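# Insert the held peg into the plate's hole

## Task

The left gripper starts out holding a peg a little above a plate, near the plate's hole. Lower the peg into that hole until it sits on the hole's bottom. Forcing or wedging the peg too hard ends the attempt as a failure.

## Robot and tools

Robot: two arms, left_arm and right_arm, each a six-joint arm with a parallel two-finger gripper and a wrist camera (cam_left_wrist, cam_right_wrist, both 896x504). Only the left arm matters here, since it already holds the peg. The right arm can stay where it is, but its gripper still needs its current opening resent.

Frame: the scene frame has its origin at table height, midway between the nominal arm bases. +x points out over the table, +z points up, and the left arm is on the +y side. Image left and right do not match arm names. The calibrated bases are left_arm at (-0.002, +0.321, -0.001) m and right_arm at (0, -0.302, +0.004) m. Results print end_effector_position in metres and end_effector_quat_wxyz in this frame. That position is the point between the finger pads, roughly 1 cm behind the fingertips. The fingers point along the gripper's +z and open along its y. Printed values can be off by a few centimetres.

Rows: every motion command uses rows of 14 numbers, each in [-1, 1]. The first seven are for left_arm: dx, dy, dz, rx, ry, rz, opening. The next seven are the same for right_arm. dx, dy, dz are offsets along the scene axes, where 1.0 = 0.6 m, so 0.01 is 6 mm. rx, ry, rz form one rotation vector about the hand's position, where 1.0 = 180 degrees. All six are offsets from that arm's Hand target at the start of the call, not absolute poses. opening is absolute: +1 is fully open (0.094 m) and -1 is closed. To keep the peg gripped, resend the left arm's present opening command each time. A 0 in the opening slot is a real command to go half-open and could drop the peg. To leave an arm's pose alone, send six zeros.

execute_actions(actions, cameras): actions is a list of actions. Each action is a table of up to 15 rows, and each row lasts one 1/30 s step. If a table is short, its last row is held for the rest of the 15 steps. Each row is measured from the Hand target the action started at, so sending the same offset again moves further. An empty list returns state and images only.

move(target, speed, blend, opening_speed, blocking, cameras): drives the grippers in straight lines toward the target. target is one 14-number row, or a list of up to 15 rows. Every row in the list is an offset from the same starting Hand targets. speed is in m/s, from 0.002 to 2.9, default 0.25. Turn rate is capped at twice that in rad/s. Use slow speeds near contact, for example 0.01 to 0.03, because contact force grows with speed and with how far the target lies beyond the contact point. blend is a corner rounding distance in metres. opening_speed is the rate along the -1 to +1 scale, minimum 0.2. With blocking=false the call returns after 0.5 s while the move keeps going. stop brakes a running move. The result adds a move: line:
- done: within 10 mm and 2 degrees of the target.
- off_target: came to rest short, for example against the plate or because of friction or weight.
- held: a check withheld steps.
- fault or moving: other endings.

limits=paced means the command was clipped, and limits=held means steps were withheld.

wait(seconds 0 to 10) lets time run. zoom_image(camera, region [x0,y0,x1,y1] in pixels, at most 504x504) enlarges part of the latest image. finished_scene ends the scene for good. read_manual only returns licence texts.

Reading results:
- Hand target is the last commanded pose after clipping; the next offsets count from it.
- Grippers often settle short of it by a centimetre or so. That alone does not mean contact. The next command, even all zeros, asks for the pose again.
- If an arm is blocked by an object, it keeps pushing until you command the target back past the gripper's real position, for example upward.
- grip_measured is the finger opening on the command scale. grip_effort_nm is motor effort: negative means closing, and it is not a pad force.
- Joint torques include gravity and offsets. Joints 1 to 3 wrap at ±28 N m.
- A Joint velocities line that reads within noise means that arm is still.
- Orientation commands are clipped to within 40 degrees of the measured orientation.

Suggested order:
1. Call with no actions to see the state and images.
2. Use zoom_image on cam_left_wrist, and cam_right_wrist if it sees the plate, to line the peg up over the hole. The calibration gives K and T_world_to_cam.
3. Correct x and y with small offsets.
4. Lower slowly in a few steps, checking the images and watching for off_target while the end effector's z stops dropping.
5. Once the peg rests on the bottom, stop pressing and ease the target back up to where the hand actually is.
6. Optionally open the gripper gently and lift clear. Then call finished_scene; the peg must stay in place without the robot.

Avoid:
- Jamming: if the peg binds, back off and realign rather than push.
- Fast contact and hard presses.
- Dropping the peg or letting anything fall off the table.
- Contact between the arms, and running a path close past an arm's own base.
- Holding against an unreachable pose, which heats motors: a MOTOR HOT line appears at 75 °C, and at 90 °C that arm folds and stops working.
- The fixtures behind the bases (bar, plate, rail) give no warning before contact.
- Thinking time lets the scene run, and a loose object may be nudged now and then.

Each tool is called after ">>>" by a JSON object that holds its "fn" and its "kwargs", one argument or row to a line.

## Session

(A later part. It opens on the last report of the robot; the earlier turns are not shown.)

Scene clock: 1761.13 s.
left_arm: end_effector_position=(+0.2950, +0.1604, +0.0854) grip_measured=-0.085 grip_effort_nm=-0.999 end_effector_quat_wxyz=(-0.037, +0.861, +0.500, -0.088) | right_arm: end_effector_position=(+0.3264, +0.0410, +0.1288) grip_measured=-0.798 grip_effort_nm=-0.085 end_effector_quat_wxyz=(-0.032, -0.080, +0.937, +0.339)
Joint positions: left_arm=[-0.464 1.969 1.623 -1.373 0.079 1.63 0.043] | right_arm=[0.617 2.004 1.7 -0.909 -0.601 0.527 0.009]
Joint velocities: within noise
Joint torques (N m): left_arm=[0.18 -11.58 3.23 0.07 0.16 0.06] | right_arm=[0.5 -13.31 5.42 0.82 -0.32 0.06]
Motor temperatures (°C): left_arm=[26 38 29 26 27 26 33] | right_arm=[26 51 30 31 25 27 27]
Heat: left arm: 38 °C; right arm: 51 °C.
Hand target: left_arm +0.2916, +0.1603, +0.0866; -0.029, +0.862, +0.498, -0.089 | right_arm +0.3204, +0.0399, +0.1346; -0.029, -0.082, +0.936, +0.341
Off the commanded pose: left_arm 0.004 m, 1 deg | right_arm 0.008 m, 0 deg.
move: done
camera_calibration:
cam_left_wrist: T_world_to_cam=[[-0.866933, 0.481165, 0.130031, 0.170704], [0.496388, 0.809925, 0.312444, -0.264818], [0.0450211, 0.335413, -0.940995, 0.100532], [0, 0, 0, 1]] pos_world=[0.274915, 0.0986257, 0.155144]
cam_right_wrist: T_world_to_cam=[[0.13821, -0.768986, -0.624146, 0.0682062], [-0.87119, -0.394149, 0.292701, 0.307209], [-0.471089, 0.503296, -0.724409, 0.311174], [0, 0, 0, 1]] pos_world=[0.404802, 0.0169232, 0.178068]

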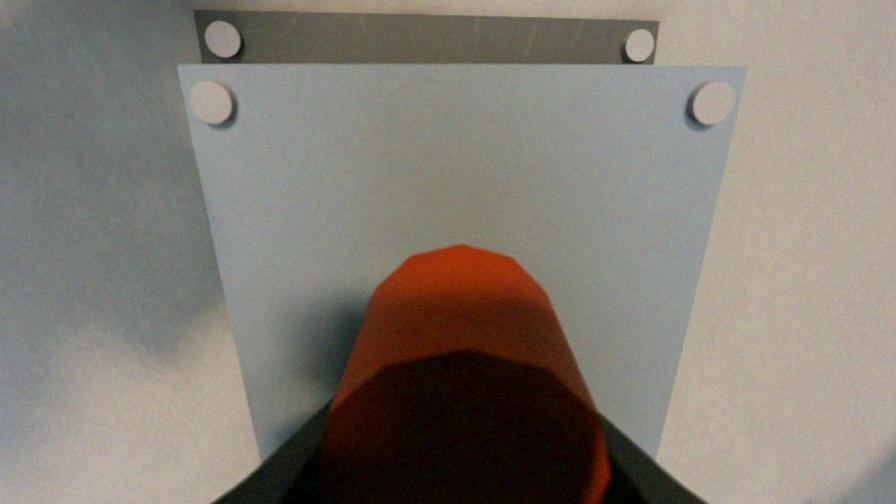

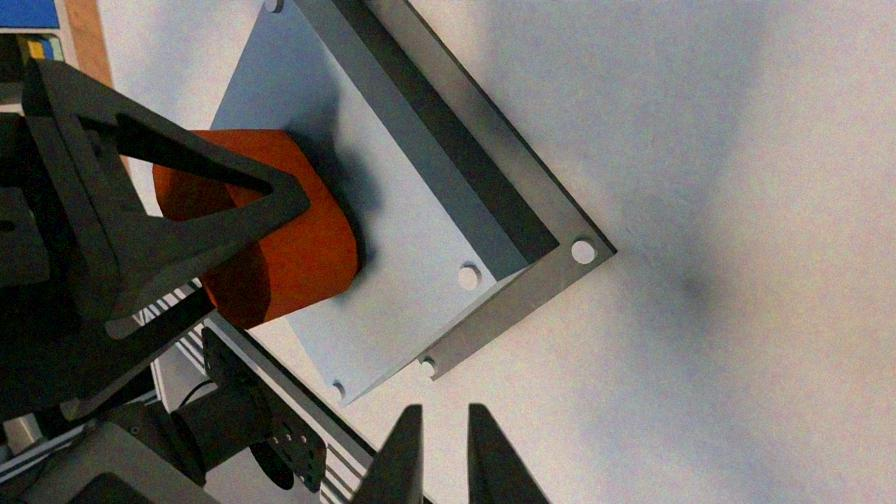

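>>> {"fn": "move", "kwargs": {
  "target": [0.0018, -0.0004, 0.0057, 0, 0, 0, -1, 0, 0, 0, 0, 0, 0, -0.8],
  "speed": 0.015
}}

>>> {"fn": "zoom_image", "kwargs": {
  "camera": "cam_right_wrist",
  "region": [310, 220, 390, 300]
}}

Scene clock: 1785.17 s.
left_arm: end_effector_position=(+0.2949, +0.1604, +0.0853) grip_measured=-0.085 grip_effort_nm=-0.994 end_effector_quat_wxyz=(-0.037, +0.861, +0.500, -0.088) | right_arm: end_effector_position=(+0.3264, +0.0410, +0.1288) grip_measured=-0.798 grip_effort_nm=-0.090 end_effector_quat_wxyz=(-0.032, -0.080, +0.937, +0.339)
Joint positions: left_arm=[-0.464 1.969 1.623 -1.373 0.079 1.63 0.043] | right_arm=[0.617 2.004 1.7 -0.909 -0.601 0.527 0.009]
Joint velocities: within noise
Joint torques (N m): left_arm=[0.16 -11.41 4.48 -0.12 0.16 0.04] | right_arm=[0.49 -13.31 5.44 0.81 -0.32 0.06]
Motor temperatures (°C): left_arm=[26 41 29 26 27 26 33] | right_arm=[26 51 30 31 25 27 27]
Heat: left arm: 41 °C; right arm: 51 °C.
Hand target: left_arm +0.2926, +0.1601, +0.0899; -0.030, +0.862, +0.498, -0.089 | right_arm +0.3204, +0.0399, +0.1346; -0.029, -0.082, +0.936, +0.341
Off the commanded pose: left_arm 0.005 m, 1 deg | right_arm 0.008 m, 0 deg.
move: done
camera_calibration:
cam_left_wrist: T_world_to_cam=[[-0.866898, 0.481141, 0.130352, 0.17056], [0.496476, 0.809901, 0.312366, -0.264778], [0.0447195, 0.335506, -0.940976, 0.100607], [0, 0, 0, 1]] pos_world=[0.274815, 0.0986258, 0.155144]
cam_right_wrist: T_world_to_cam=[[0.13821, -0.768986, -0.624146, 0.0682062], [-0.87119, -0.394149, 0.292701, 0.307209], [-0.471089, 0.503296, -0.724409, 0.311174], [0, 0, 0, 1]] pos_world=[0.404802, 0.0169232, 0.178068]

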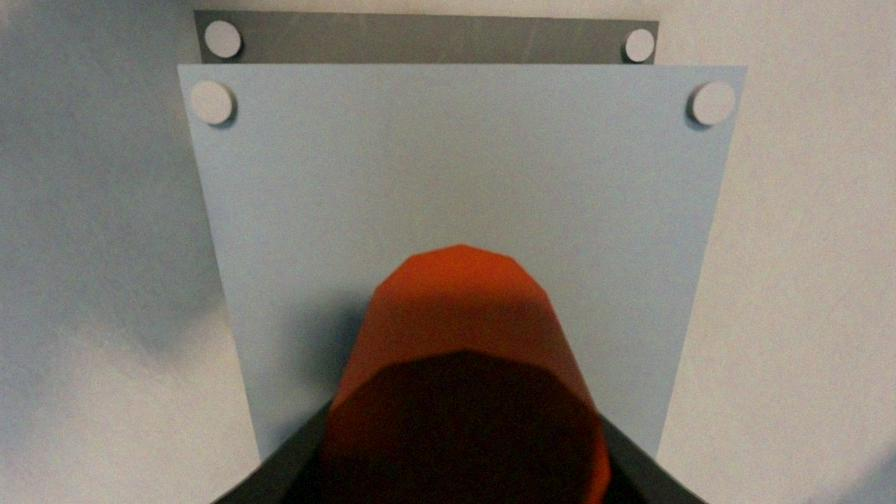

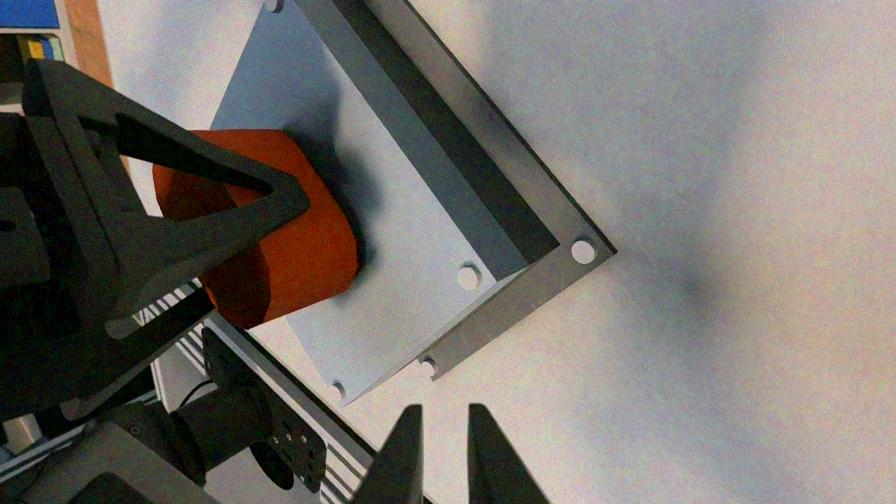

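Scaled by 6.300 from the camera's 896x504 image, which has a finer 1280x720 frame.

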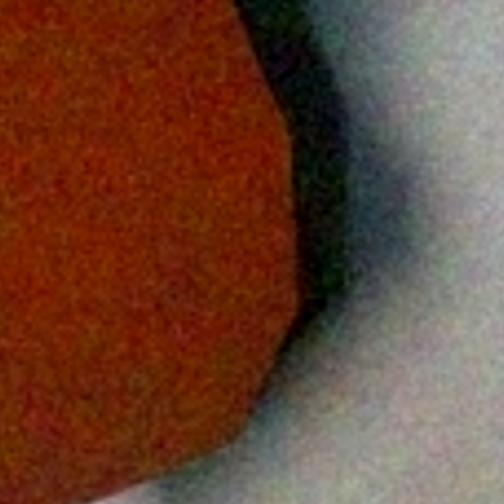

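>>> {"fn": "move", "kwargs": {
  "target": [0, 0, 0, 0, 0, 0, 0.5, 0, 0, 0, 0, 0, 0, -0.8],
  "speed": 0.015,
  "opening_speed": 0.4
}}

>>> {"fn": "zoom_image", "kwargs": {
  "camera": "cam_right_wrist",
  "region": [310, 220, 390, 300]
}}

Scene clock: 1807.53 s.
left_arm: end_effector_position=(+0.2949, +0.1604, +0.0853) grip_measured=+0.497 grip_effort_nm=0.178 end_effector_quat_wxyz=(-0.037, +0.861, +0.500, -0.088) | right_arm: end_effector_position=(+0.3264, +0.0410, +0.1288) grip_measured=-0.798 grip_effort_nm=-0.085 end_effector_quat_wxyz=(-0.032, -0.080, +0.937, +0.339)
Joint positions: left_arm=[-0.464 1.969 1.623 -1.373 0.079 1.63 0.07] | right_arm=[0.617 2.004 1.7 -0.909 -0.601 0.527 0.009]
Joint velocities: within noise
Joint torques (N m): left_arm=[0.03 -11.44 4.29 -0.1 0.18 0.05] | right_arm=[0.47 -13.29 5.41 0.83 -0.32 0.06]
Motor temperatures (°C): left_arm=[26 41 29 26 27 26 32] | right_arm=[26 51 30 31 25 27 27]
Heat: left arm: 41 °C; right arm: 51 °C.
Hand target: left_arm +0.2926, +0.1601, +0.0899; -0.030, +0.862, +0.498, -0.089 | right_arm +0.3204, +0.0399, +0.1346; -0.029, -0.082, +0.936, +0.341
Off the commanded pose: left_arm 0.005 m, 1 deg | right_arm 0.008 m, 0 deg.
move: done
camera_calibration:
cam_left_wrist: T_world_to_cam=[[-0.866898, 0.481141, 0.130352, 0.17056], [0.496476, 0.809901, 0.312366, -0.264778], [0.0447195, 0.335506, -0.940976, 0.100607], [0, 0, 0, 1]] pos_world=[0.274815, 0.0986258, 0.155144]
cam_right_wrist: T_world_to_cam=[[0.13821, -0.768986, -0.624146, 0.0682062], [-0.87119, -0.394149, 0.292701, 0.307209], [-0.471089, 0.503296, -0.724409, 0.311174], [0, 0, 0, 1]] pos_world=[0.404802, 0.0169232, 0.178068]

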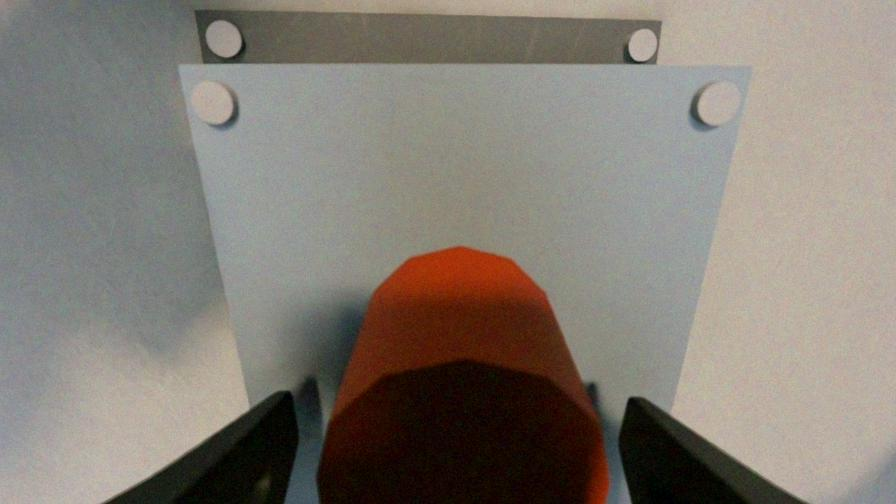

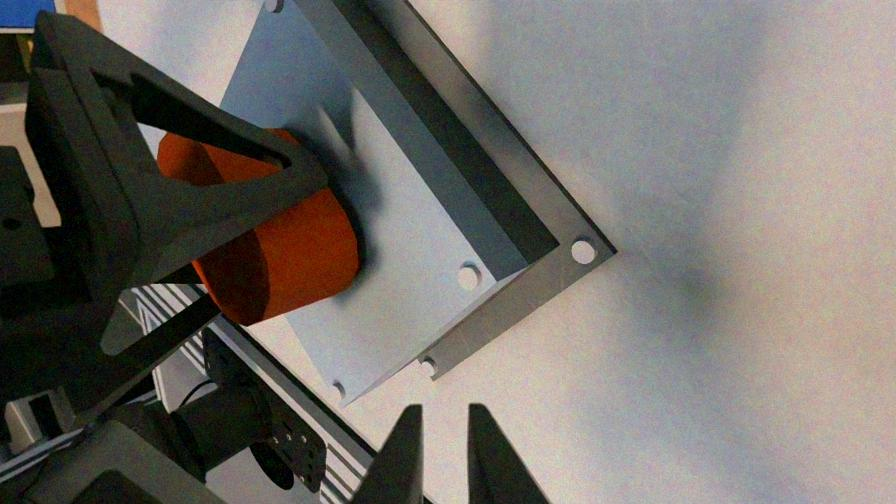

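Scaled by 6.300 from the camera's 896x504 image, which has a finer 1280x720 frame.

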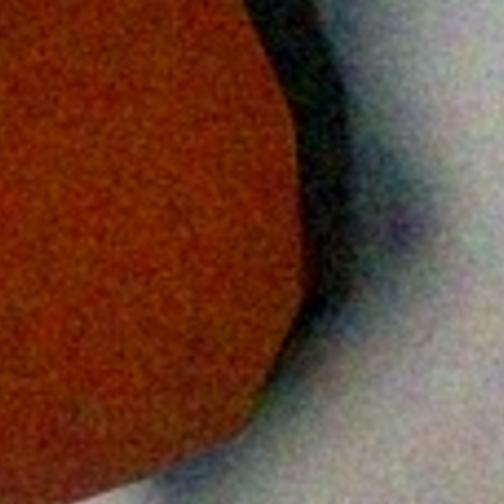

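>>> {"fn": "move", "kwargs": {
  "target": [0.0024, -0.0008, 0.0165, 0, 0, 0, 0.5, 0, 0, 0, 0, 0, 0, -0.8],
  "speed": 0.03
}}

Scene clock: 1816.50 s.
left_arm: end_effector_position=(+0.2912, +0.1623, +0.0860) grip_measured=+0.497 grip_effort_nm=0.183 end_effector_quat_wxyz=(-0.044, +0.860, +0.500, -0.092) | right_arm: end_effector_position=(+0.3264, +0.0410, +0.1288) grip_measured=-0.798 grip_effort_nm=-0.085 end_effector_quat_wxyz=(-0.032, -0.080, +0.937, +0.339)
Joint positions: left_arm=[-0.464 1.969 1.623 -1.389 0.079 1.63 0.07] | right_arm=[0.617 2.004 1.7 -0.909 -0.601 0.527 0.009]
Joint velocities: within noise
Joint torques (N m): left_arm=[0.13 -11.29 7.56 -0.49 0.17 0.04] | right_arm=[0.5 -13.31 5.39 0.83 -0.32 0.06]
Motor temperatures (°C): left_arm=[26 42 29 26 27 26 32] | right_arm=[26 51 30 31 25 27 27]
Heat: left arm: 42 °C; right arm: 51 °C.
Hand target: left_arm +0.2941, +0.1595, +0.0998; -0.030, +0.862, +0.498, -0.089 | right_arm +0.3204, +0.0399, +0.1346; -0.029, -0.082, +0.936, +0.341
Off the commanded pose: left_arm 0.014 m, 2 deg | right_arm 0.008 m, 0 deg.
move: off_target (left_arm)
camera_calibration:
cam_left_wrist: T_world_to_cam=[[-0.864596, 0.480502, 0.146942, 0.164412], [0.501525, 0.807335, 0.310938, -0.265667], [0.0307753, 0.342531, -0.939002, 0.103498], [0, 0, 0, 1]] pos_world=[0.272204, 0.100031, 0.155632]
cam_right_wrist: T_world_to_cam=[[0.13821, -0.768986, -0.624146, 0.0682062], [-0.87119, -0.394149, 0.292701, 0.307209], [-0.471089, 0.503296, -0.724409, 0.311174], [0, 0, 0, 1]] pos_world=[0.404802, 0.0169232, 0.178068]

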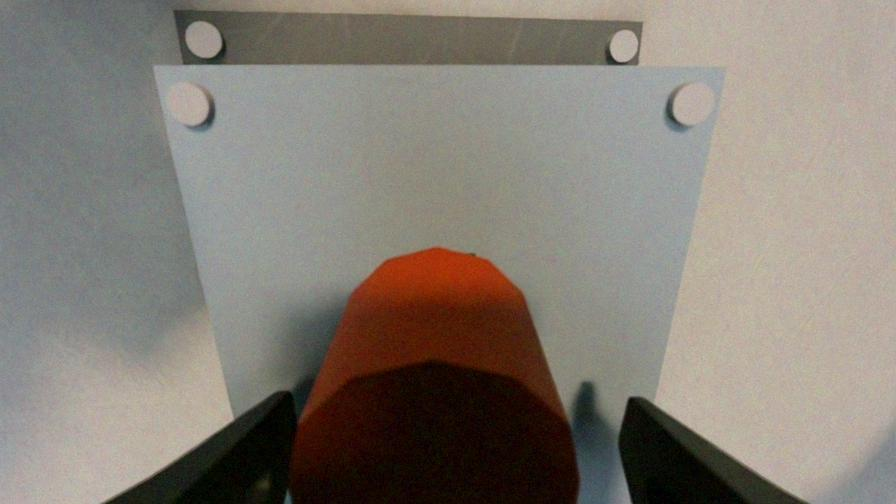

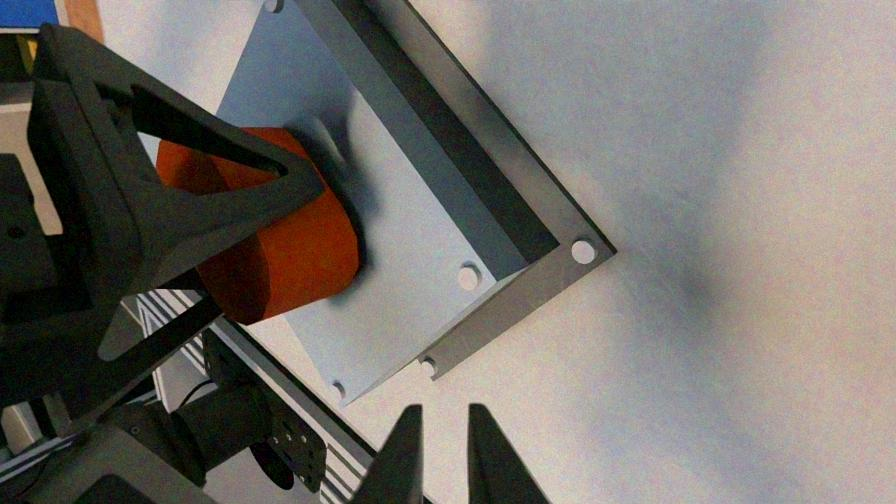

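>>> {"fn": "zoom_image", "kwargs": {
  "camera": "cam_left_wrist",
  "region": [200, 230, 700, 504]
}}

>>> {"fn": "zoom_image", "kwargs": {
  "camera": "cam_right_wrist",
  "region": [150, 80, 400, 350]
}}

Scaled by 1.008 from the camera's 896x504 image, which has a finer 1280x720 frame.

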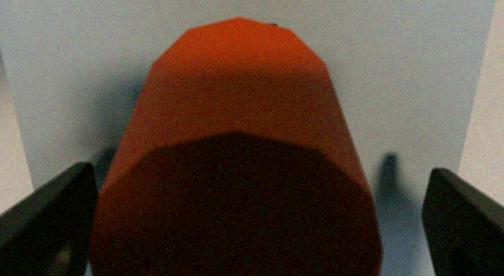

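Scaled by 1.867 from the camera's 896x504 image, which has a finer 1280x720 frame.

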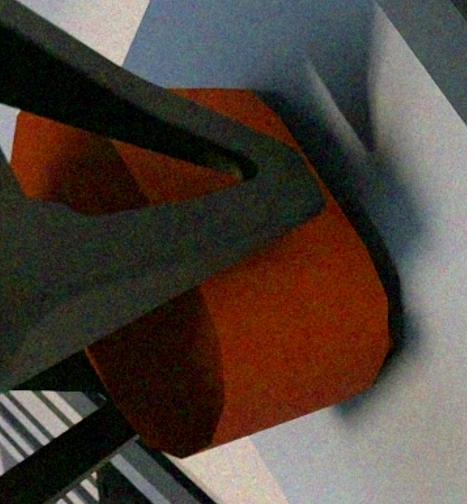

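>>> {"fn": "move", "kwargs": {
  "target": [0, 0, 0, 0, 0, 0, 0.9, 0, 0, 0, 0, 0, 0, -0.8],
  "speed": 0.03,
  "opening_speed": 0.4
}}

Scene clock: 1840.93 s.
left_arm: end_effector_position=(+0.2910, +0.1624, +0.0861) grip_measured=+0.897 grip_effort_nm=0.178 end_effector_quat_wxyz=(-0.045, +0.860, +0.500, -0.093) | right_arm: end_effector_position=(+0.3264, +0.0410, +0.1288) grip_measured=-0.798 grip_effort_nm=-0.095 end_effector_quat_wxyz=(-0.032, -0.080, +0.937, +0.339)
Joint positions: left_arm=[-0.464 1.969 1.623 -1.39 0.079 1.63 0.089] | right_arm=[0.617 2.004 1.7 -0.909 -0.601 0.527 0.009]
Joint velocities: within noise
Joint torques (N m): left_arm=[0.12 -11.34 7.66 -0.42 0.17 0.07] | right_arm=[0.47 -13.29 5.44 0.82 -0.32 0.06]
Motor temperatures (°C): left_arm=[26 42 31 26 27 26 31] | right_arm=[26 51 30 31 25 27 27]
Heat: left arm: 42 °C; right arm: 51 °C.
Hand target: left_arm +0.2940, +0.1596, +0.0998; -0.030, +0.862, +0.498, -0.089 | right_arm +0.3204, +0.0399, +0.1346; -0.029, -0.082, +0.936, +0.341
Off the commanded pose: left_arm 0.014 m, 2 deg | right_arm 0.008 m, 0 deg.
move: off_target (left_arm)
camera_calibration:
cam_left_wrist: T_world_to_cam=[[-0.864404, 0.480476, 0.148149, 0.163953], [0.501915, 0.807132, 0.310835, -0.265717], [0.0297727, 0.343046, -0.938847, 0.103666], [0, 0, 0, 1]] pos_world=[0.272003, 0.100131, 0.155631]
cam_right_wrist: T_world_to_cam=[[0.13821, -0.768986, -0.624146, 0.0682062], [-0.87119, -0.394149, 0.292701, 0.307209], [-0.471089, 0.503296, -0.724409, 0.311174], [0, 0, 0, 1]] pos_world=[0.404802, 0.0169232, 0.178068]

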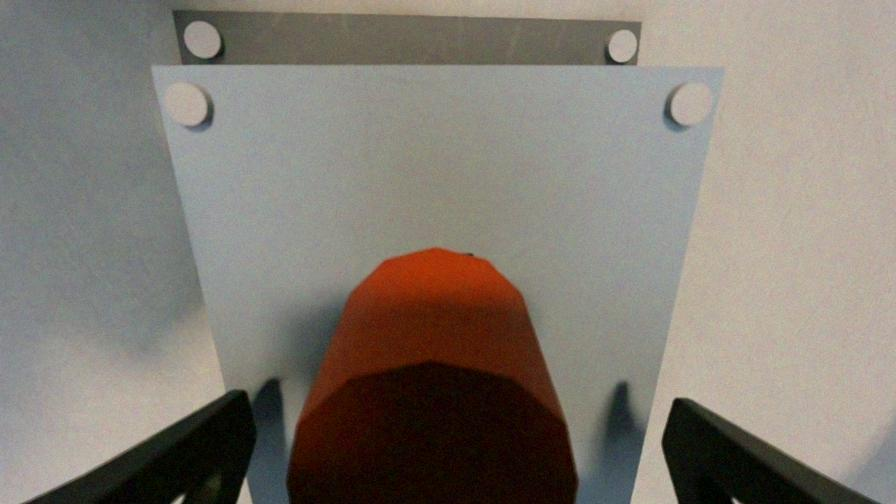

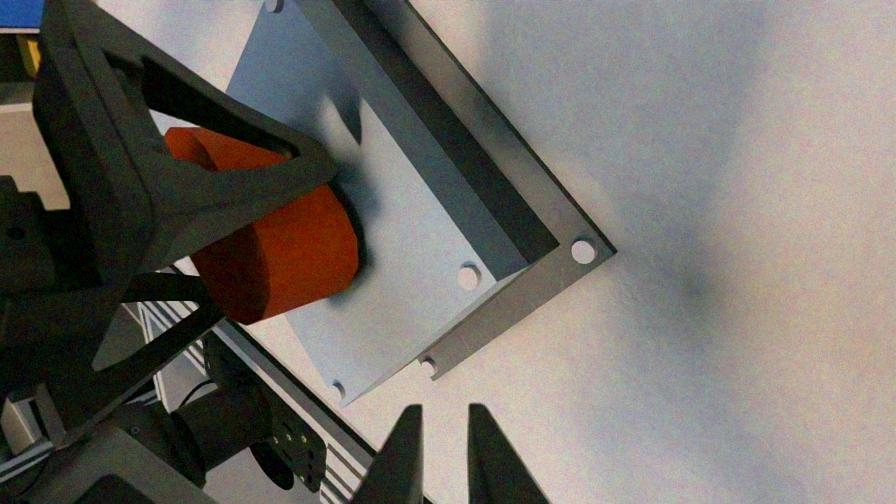

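>>> {"fn": "move", "kwargs": {
  "target": [0.0144, -0.0047, 0.0988, 0, 0, 0, 0.9, 0, 0, 0, 0, 0, 0, -0.8],
  "speed": 0.05
}}

Scene clock: 1847.67 s.
left_arm: end_effector_position=(+0.3019, +0.1585, +0.1357) grip_measured=+0.897 grip_effort_nm=0.178 end_effector_quat_wxyz=(-0.024, +0.862, +0.500, -0.079) | right_arm: end_effector_position=(+0.3264, +0.0410, +0.1288) grip_measured=-0.798 grip_effort_nm=-0.090 end_effector_quat_wxyz=(-0.032, -0.080, +0.937, +0.339)
Joint positions: left_arm=[-0.464 1.963 1.82 -1.544 0.079 1.63 0.089] | right_arm=[0.617 2.004 1.7 -0.909 -0.601 0.527 0.009]
Joint velocities: within noise
Joint torques (N m): left_arm=[0.1 -13.7 7.8 -0.28 0.18 0.01] | right_arm=[0.5 -13.3 5.44 0.82 -0.32 0.06]
Motor temperatures (°C): left_arm=[26 42 31 26 27 26 31] | right_arm=[26 51 30 31 25 27 27]
Heat: left arm: 42 °C; right arm: 51 °C.
Hand target: left_arm +0.3027, +0.1567, +0.1592; -0.029, +0.862, +0.498, -0.089 | right_arm +0.3204, +0.0399, +0.1346; -0.029, -0.082, +0.936, +0.341
Off the commanded pose: left_arm 0.024 m, 1 deg | right_arm 0.008 m, 0 deg.
joint sent to its limit (left arm) — joint 4 (wrist pitch), lower limit. The joint targets are off in orientation, not in position.
move: off_target (left_arm)
camera_calibration:
cam_left_wrist: T_world_to_cam=[[-0.870502, 0.481961, 0.0996963, 0.176084], [0.487089, 0.814647, 0.314793, -0.2807], [0.0705005, 0.322589, -0.94391, 0.142873], [0, 0, 0, 1]] pos_world=[0.279935, 0.0977166, 0.205666]
cam_right_wrist: T_world_to_cam=[[0.13821, -0.768986, -0.624146, 0.0682062], [-0.87119, -0.394149, 0.292701, 0.307209], [-0.471089, 0.503296, -0.724409, 0.311174], [0, 0, 0, 1]] pos_world=[0.404802, 0.0169232, 0.178068]

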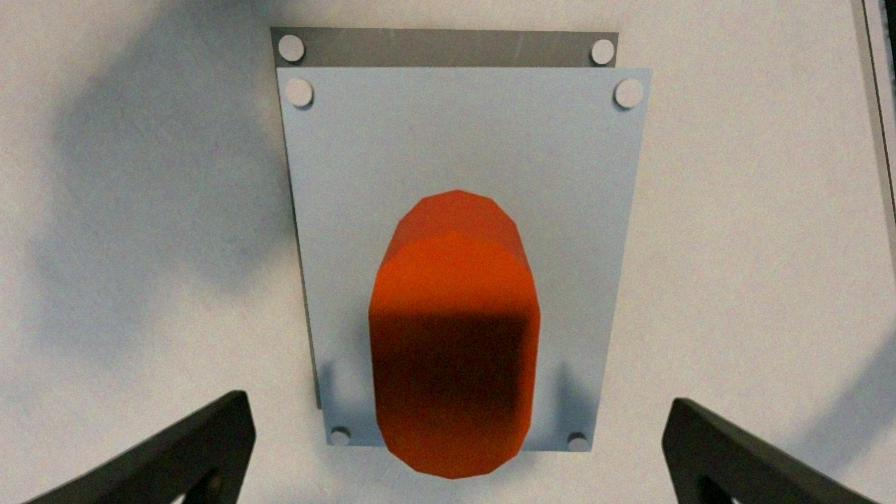

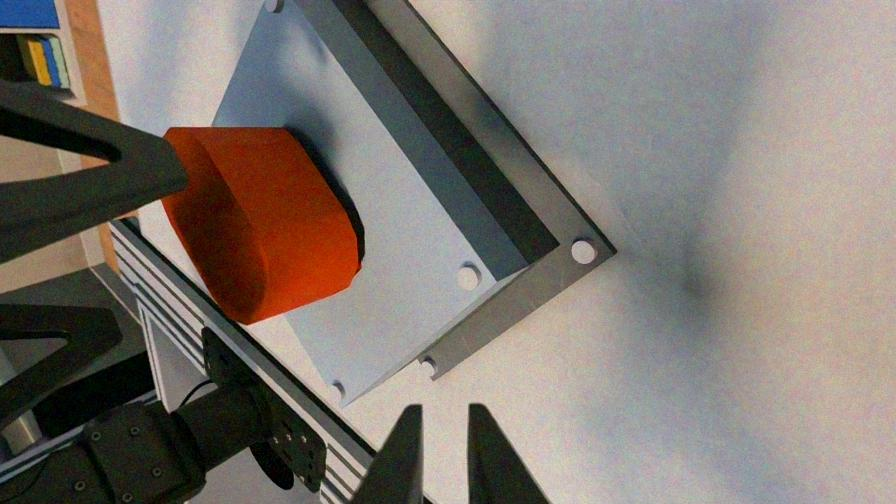

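>>> {"fn": "zoom_image", "kwargs": {
  "camera": "cam_right_wrist",
  "region": [140, 100, 400, 350]
}}

>>> {"fn": "zoom_image", "kwargs": {
  "camera": "cam_right_wrist",
  "region": [260, 110, 400, 330]
}}

>>> {"fn": "zoom_image", "kwargs": {
  "camera": "cam_left_wrist",
  "region": [250, 170, 650, 500]
}}

Scaled by 1.938 from the camera's 896x504 image, which has a finer 1280x720 frame.

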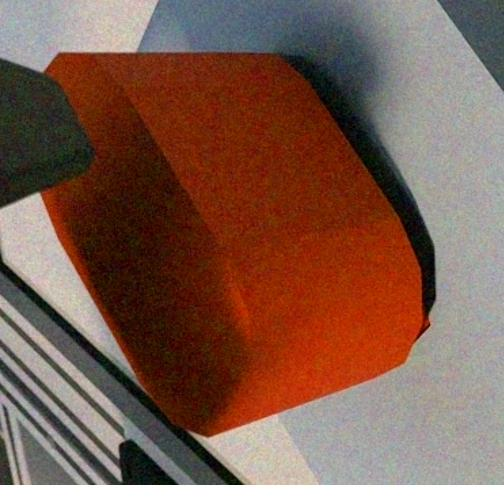

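Scaled by 2.291 from the camera's 896x504 image, which has a finer 1280x720 frame.

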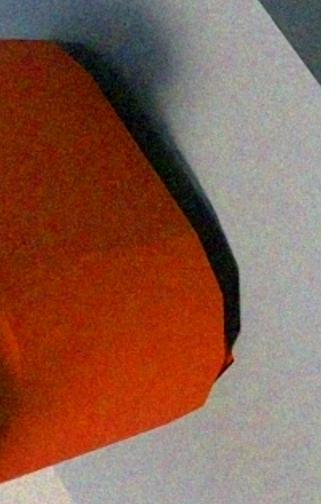

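Scaled by 1.260 from the camera's 896x504 image, which has a finer 1280x720 frame.

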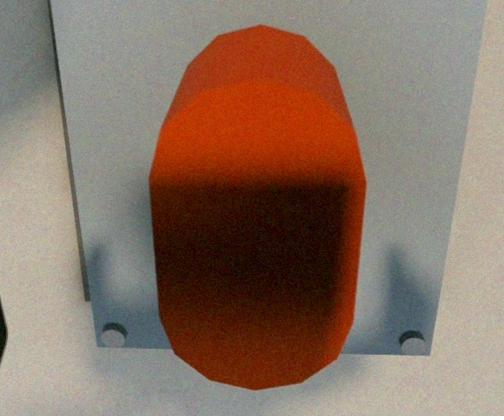

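>>> {"fn": "zoom_image", "kwargs": {
  "camera": "cam_right_wrist",
  "region": [310, 200, 380, 300]
}}

Scaled by 5.040 from the camera's 896x504 image, which has a finer 1280x720 frame.

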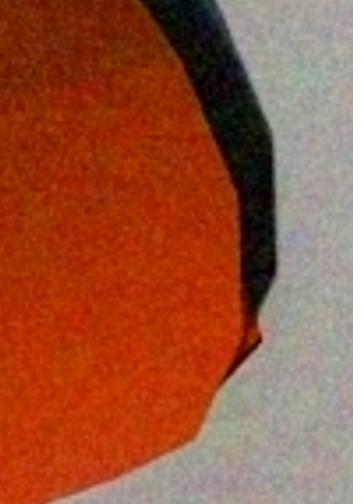

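>>> {"fn": "move", "kwargs": {
  "target": [0, 0, 0, 0, 0, 0, 0.9, 0, 0, -0.07, 0.1055, 0.0987, 0, -0.8],
  "speed": 0.12
}}

Scene clock: 1982.57 s.
left_arm: end_effector_position=(+0.3019, +0.1585, +0.1357) grip_measured=+0.897 grip_effort_nm=0.178 end_effector_quat_wxyz=(-0.024, +0.862, +0.500, -0.079) | right_arm: end_effector_position=(+0.3257, +0.0418, +0.1030) grip_measured=-0.798 grip_effort_nm=-0.090 end_effector_quat_wxyz=(-0.141, -0.042, +0.855, +0.497)
Joint positions: left_arm=[-0.464 1.963 1.82 -1.544 0.079 1.63 0.089] | right_arm=[0.501 2.108 1.542 -0.684 -1.044 0.548 0.009]
Joint velocities: within noise
Joint torques (N m): left_arm=[0.13 -13.72 7.77 -0.31 0.17 0] | right_arm=[-0.32 -9.95 5.08 0.7 -0.68 0.03]
Motor temperatures (°C): left_arm=[26 45 32 26 27 26 30] | right_arm=[26 51 30 31 25 27 27]
Heat: left arm: 45 °C; right arm: 51 °C.
Hand target: left_arm +0.3027, +0.1567, +0.1592; -0.029, +0.862, +0.498, -0.089 | right_arm +0.3203, +0.0399, +0.0926; -0.159, -0.033, +0.851, +0.499
Off the commanded pose: left_arm 0.024 m, 1 deg | right_arm 0.012 m, 2 deg.
joint sent to its limit (left arm) — joint 4 (wrist pitch), lower limit. The joint targets are off in orientation, not in position.
move: off_target (left_arm, right_arm)
camera_calibration:
cam_left_wrist: T_world_to_cam=[[-0.870502, 0.481961, 0.0996963, 0.176084], [0.487089, 0.814647, 0.314793, -0.2807], [0.0705005, 0.322589, -0.94391, 0.142873], [0, 0, 0, 1]] pos_world=[0.279935, 0.0977166, 0.205666]
cam_right_wrist: T_world_to_cam=[[-0.0554004, -0.51754, -0.853864, 0.129005], [-0.782136, -0.509079, 0.359307, 0.283383], [-0.62064, 0.687743, -0.376583, 0.296932], [0, 0, 0, 1]] pos_world=[0.413079, 0.00681663, 0.120151]

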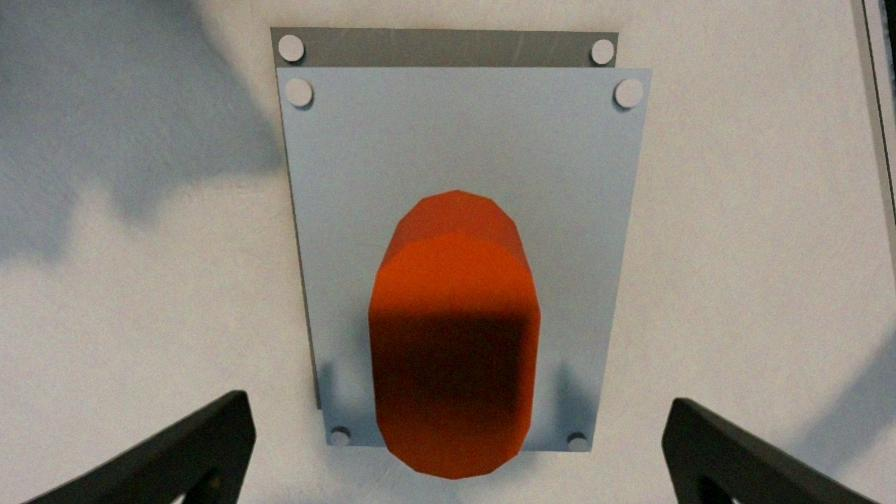

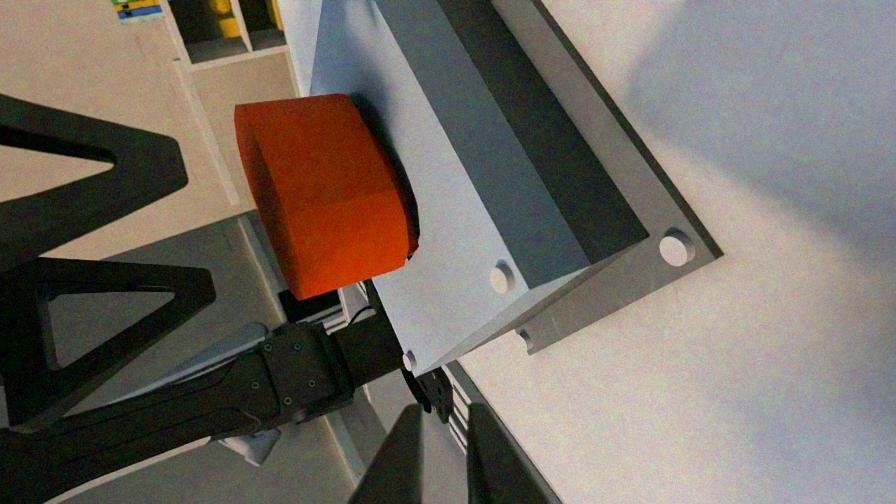

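>>> {"fn": "zoom_image", "kwargs": {
  "camera": "cam_right_wrist",
  "region": [330, 80, 440, 290]
}}

>>> {"fn": "zoom_image", "kwargs": {
  "camera": "cam_right_wrist",
  "region": [370, 180, 440, 280]
}}

Scaled by 2.400 from the camera's 896x504 image, which has a finer 1280x720 frame.

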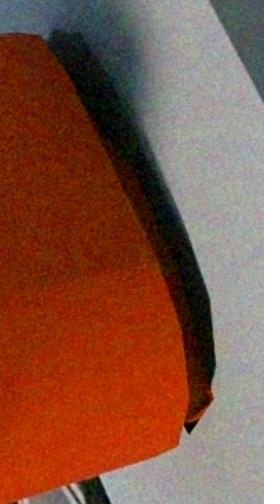

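Scaled by 5.040 from the camera's 896x504 image, which has a finer 1280x720 frame.

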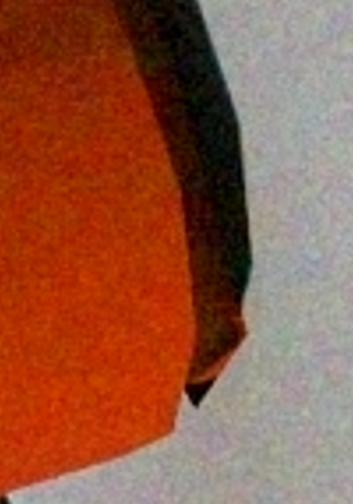

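>>> {"fn": "move", "kwargs": {
  "target": [0, 0, 0, 0, 0, 0, 0.9, -0.0617, 0.0683, -0.025, 0, 0, 0, -0.8],
  "speed": 0.1
}}

Scene clock: 2055.17 s.
left_arm: end_effector_position=(+0.3018, +0.1585, +0.1357) grip_measured=+0.897 grip_effort_nm=0.178 end_effector_quat_wxyz=(-0.024, +0.862, +0.500, -0.079) | right_arm: end_effector_position=(+0.2901, +0.0815, +0.0723) grip_measured=-0.798 grip_effort_nm=-0.085 end_effector_quat_wxyz=(-0.159, -0.028, +0.853, +0.497)
Joint positions: left_arm=[-0.464 1.963 1.82 -1.544 0.079 1.63 0.089] | right_arm=[0.622 2.108 1.376 -0.353 -1.012 0.789 0.009]
Joint velocities: within noise
Joint torques (N m): left_arm=[0.08 -13.61 7.84 -0.32 0.2 0] | right_arm=[0.64 -13.44 4.79 0.93 -0.48 0.03]
Motor temperatures (°C): left_arm=[26 45 32 26 27 26 29] | right_arm=[26 48 30 31 26 27 27]
Heat: left arm: 45 °C; right arm: 48 °C.
Hand target: left_arm +0.3026, +0.1568, +0.1592; -0.030, +0.862, +0.498, -0.089 | right_arm +0.2832, +0.0809, +0.0777; -0.159, -0.033, +0.851, +0.499
Off the commanded pose: left_arm 0.024 m, 1 deg | right_arm 0.009 m, 1 deg.
joint sent to its limit (left arm) — joint 4 (wrist pitch), lower limit. The joint targets are off in orientation, not in position.
move: off_target (left_arm)
camera_calibration:
cam_left_wrist: T_world_to_cam=[[-0.87042, 0.482025, 0.100104, 0.175874], [0.48728, 0.814536, 0.314785, -0.280723], [0.0701958, 0.322773, -0.94387, 0.143033], [0, 0, 0, 1]] pos_world=[0.279835, 0.0977167, 0.205766]
cam_right_wrist: T_world_to_cam=[[-0.0963168, -0.520706, -0.848286, 0.133129], [-0.767304, -0.504014, 0.396502, 0.279339], [-0.634009, 0.689083, -0.350995, 0.237849], [0, 0, 0, 1]] pos_world=[0.377959, 0.0462145, 0.0856567]

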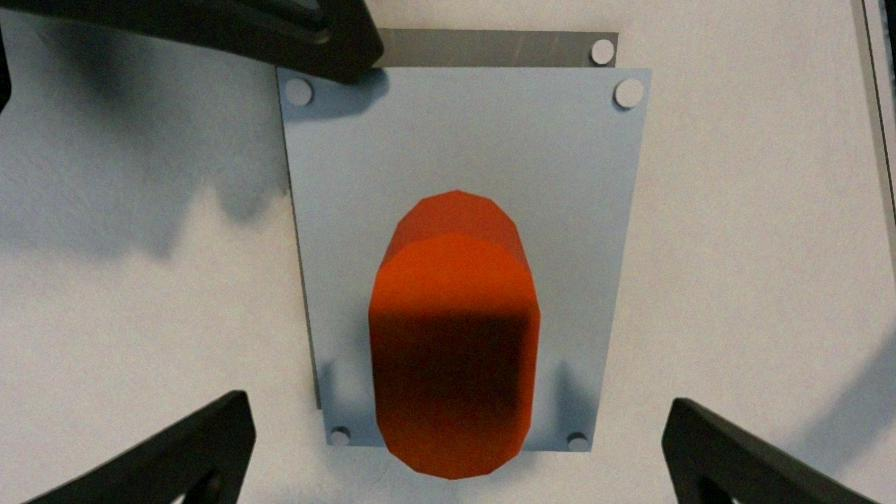

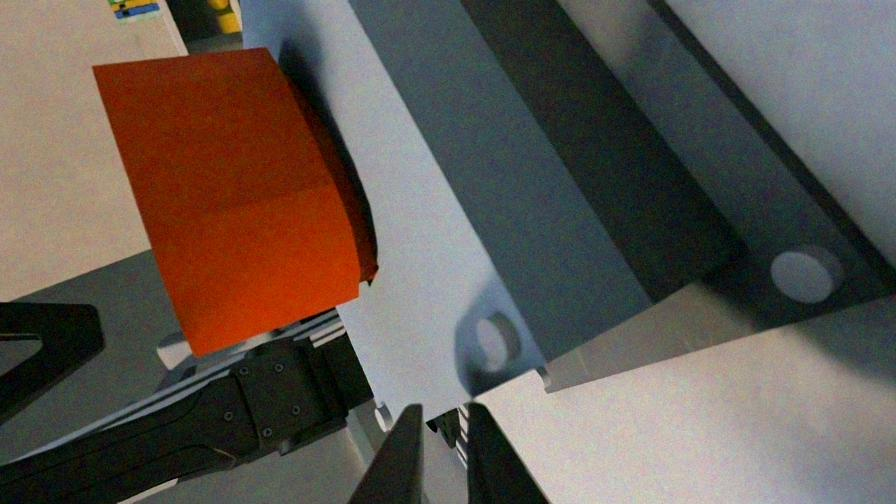

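>>> {"fn": "zoom_image", "kwargs": {
  "camera": "cam_right_wrist",
  "region": [250, 40, 400, 310]
}}

>>> {"fn": "zoom_image", "kwargs": {
  "camera": "cam_right_wrist",
  "region": [320, 180, 400, 300]
}}

Scaled by 1.867 from the camera's 896x504 image, which has a finer 1280x720 frame.

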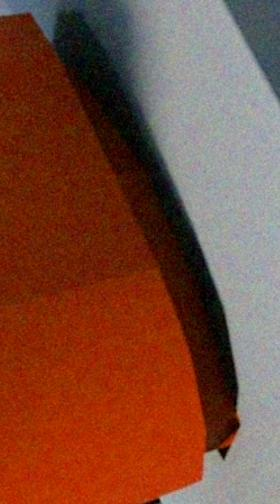

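Scaled by 4.200 from the camera's 896x504 image, which has a finer 1280x720 frame.

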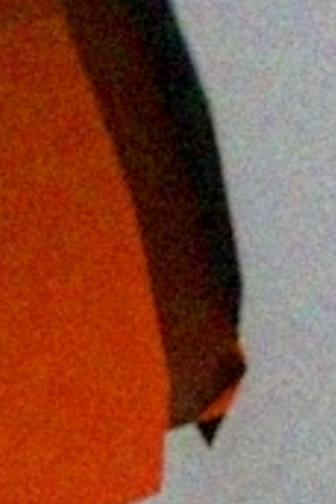

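>>> {"fn": "zoom_image", "kwargs": {
  "camera": "cam_right_wrist",
  "region": [180, 270, 380, 370]
}}

>>> {"fn": "zoom_image", "kwargs": {
  "camera": "cam_right_wrist",
  "region": [80, 30, 300, 140]
}}

>>> {"fn": "zoom_image", "kwargs": {
  "camera": "cam_right_wrist",
  "region": [460, 230, 760, 400]
}}

Scaled by 2.520 from the camera's 896x504 image, which has a finer 1280x720 frame.

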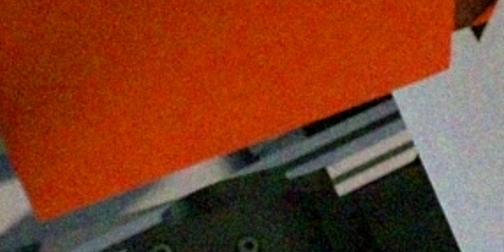

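Scaled by 2.291 from the camera's 896x504 image, which has a finer 1280x720 frame.

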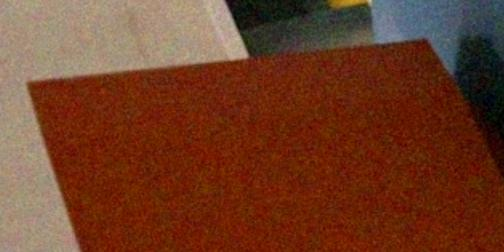

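Scaled by 1.680 from the camera's 896x504 image, which has a finer 1280x720 frame.

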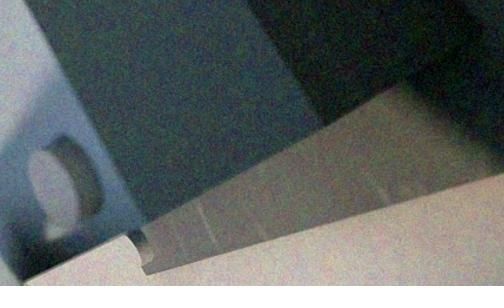

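>>> {"fn": "zoom_image", "kwargs": {
  "camera": "cam_left_wrist",
  "region": [350, 170, 560, 350]
}}

>>> {"fn": "zoom_image", "kwargs": {
  "camera": "cam_left_wrist",
  "region": [350, 330, 560, 500]
}}

Scaled by 2.400 from the camera's 896x504 image, which has a finer 1280x720 frame.

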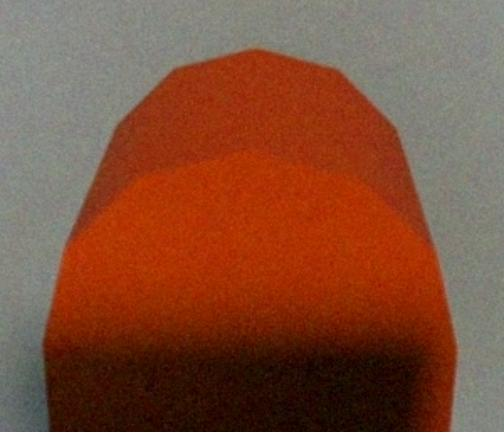

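Scaled by 2.400 from the camera's 896x504 image, which has a finer 1280x720 frame.

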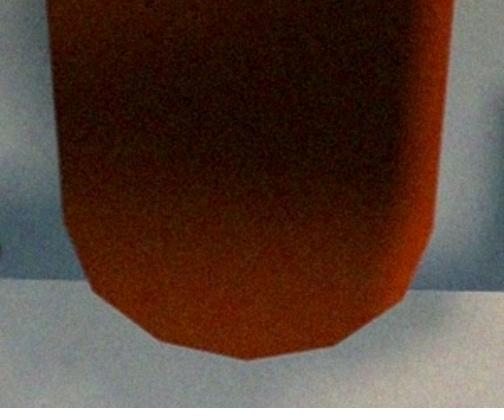

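>>> {"fn": "zoom_image", "kwargs": {
  "camera": "cam_right_wrist",
  "region": [240, 30, 380, 240]
}}

>>> {"fn": "zoom_image", "kwargs": {
  "camera": "cam_right_wrist",
  "region": [80, 50, 220, 370]
}}

>>> {"fn": "zoom_image", "kwargs": {
  "camera": "cam_right_wrist",
  "region": [330, 0, 680, 380]
}}

Scaled by 2.400 from the camera's 896x504 image, which has a finer 1280x720 frame.

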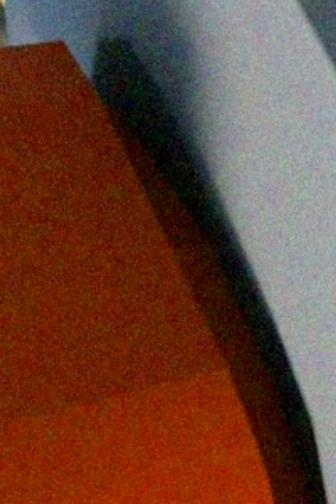

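Scaled by 1.575 from the camera's 896x504 image, which has a finer 1280x720 frame.

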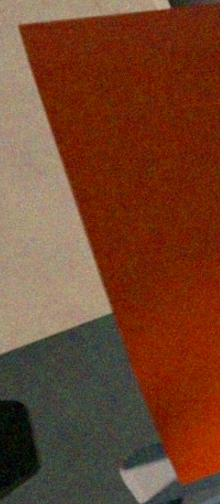

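Scaled by 1.326 from the camera's 896x504 image, which has a finer 1280x720 frame.

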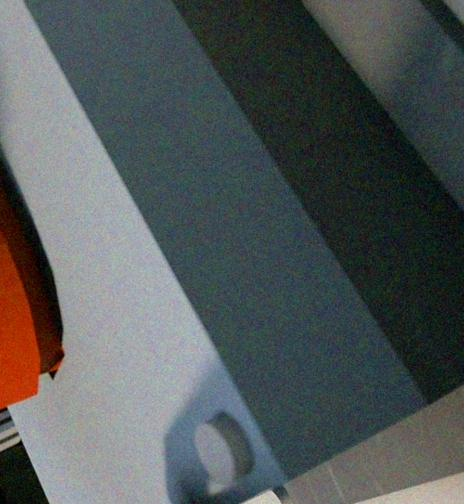

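>>> {"fn": "move", "kwargs": {
  "target": [0, 0, 0, 0, 0, 0, 0.9, -0.1067, 0.0033, 0.02, 0, 0, -0.2333, -0.8],
  "speed": 0.15
}}

Scene clock: 2358.53 s.
left_arm: end_effector_position=(+0.3018, +0.1585, +0.1357) grip_measured=+0.897 grip_effort_nm=0.183 end_effector_quat_wxyz=(-0.024, +0.862, +0.500, -0.079) | right_arm: end_effector_position=(+0.2239, +0.0868, +0.0895) grip_measured=-0.798 grip_effort_nm=-0.085 end_effector_quat_wxyz=(+0.027, +0.275, +0.806, +0.523)
Joint positions: left_arm=[-0.464 1.963 1.82 -1.544 0.079 1.63 0.089] | right_arm=[1.006 1.669 0.649 0.561 -0.164 1.723 0.009]
Joint velocities: within noise
Joint torques (N m): left_arm=[0.03 -13.79 7.83 -0.29 0.18 0.01] | right_arm=[0.79 -8.65 4.78 1.82 0.07 0.01]
Motor temperatures (°C): left_arm=[26 47 33 26 27 26 28] | right_arm=[26 52 30 32 25 27 27]
Heat: left arm: 47 °C; right arm: 52 °C.
Hand target: left_arm +0.3027, +0.1568, +0.1592; -0.030, +0.862, +0.498, -0.089 | right_arm +0.2193, +0.0829, +0.0897; +0.030, +0.275, +0.806, +0.523
Off the commanded pose: left_arm 0.024 m, 1 deg | right_arm 0.006 m, 0 deg.
joint sent to its limit (left arm) — joint 4 (wrist pitch), lower limit. The joint targets are off in orientation, not in position.
move: off_target (left_arm)
camera_calibration:
cam_left_wrist: T_world_to_cam=[[-0.87042, 0.482025, 0.100104, 0.175874], [0.48728, 0.814536, 0.314785, -0.280723], [0.0701958, 0.322773, -0.94387, 0.143033], [0, 0, 0, 1]] pos_world=[0.279835, 0.0977167, 0.205766]
cam_right_wrist: T_world_to_cam=[[-0.414646, -0.322119, -0.851063, 0.198362], [-0.909788, 0.127411, 0.395034, 0.20163], [-0.0188129, 0.938086, -0.345891, 0.0384203], [0, 0, 0, 1]] pos_world=[0.266413, 0.00216461, 0.102457]

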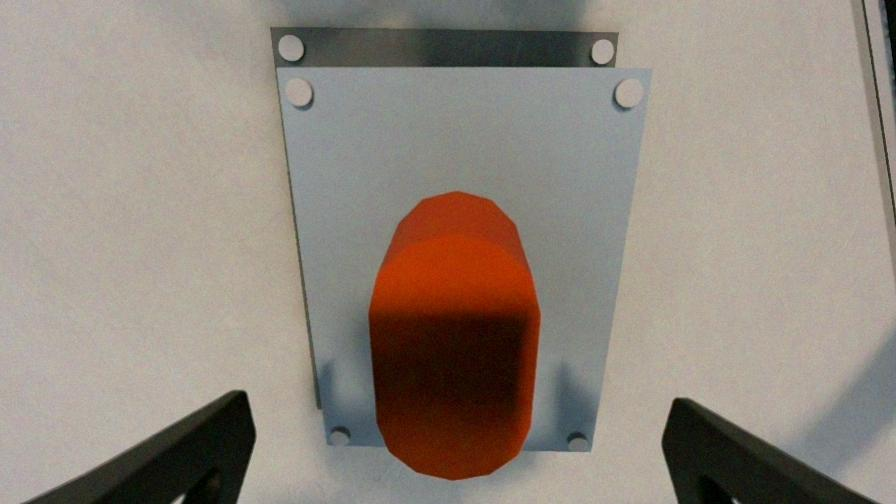

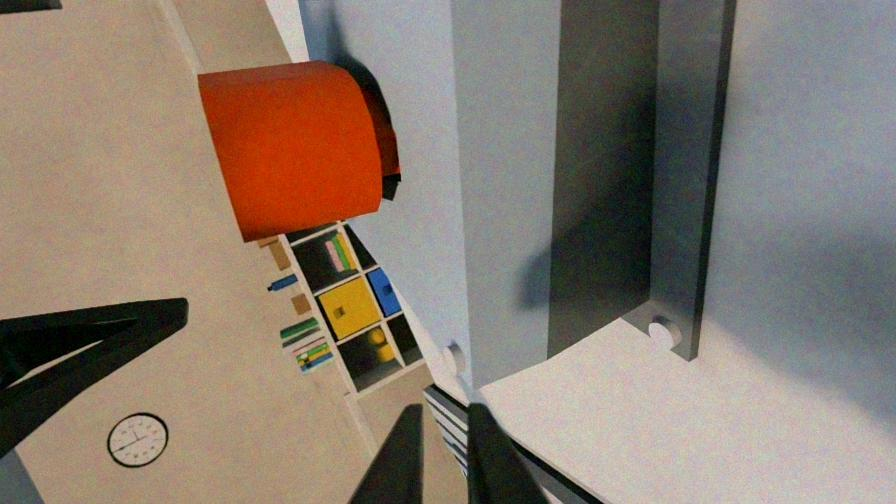

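>>> {"fn": "zoom_image", "kwargs": {
  "camera": "cam_right_wrist",
  "region": [320, 50, 420, 220]
}}

>>> {"fn": "zoom_image", "kwargs": {
  "camera": "cam_right_wrist",
  "region": [355, 130, 415, 220]
}}

Scaled by 2.965 from the camera's 896x504 image, which has a finer 1280x720 frame.

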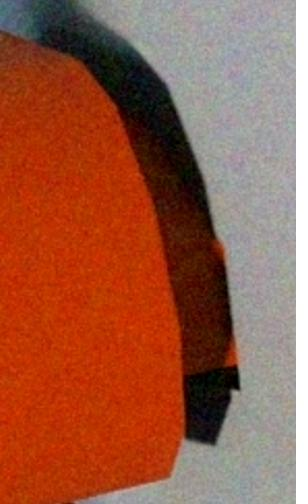

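Scaled by 5.600 from the camera's 896x504 image, which has a finer 1280x720 frame.

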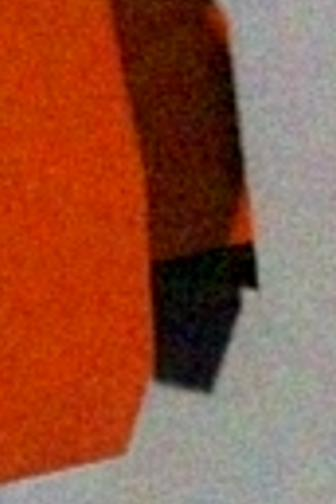

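>>> {"fn": "finished_scene", "kwargs": {

}}

The scene is finished: the task was done.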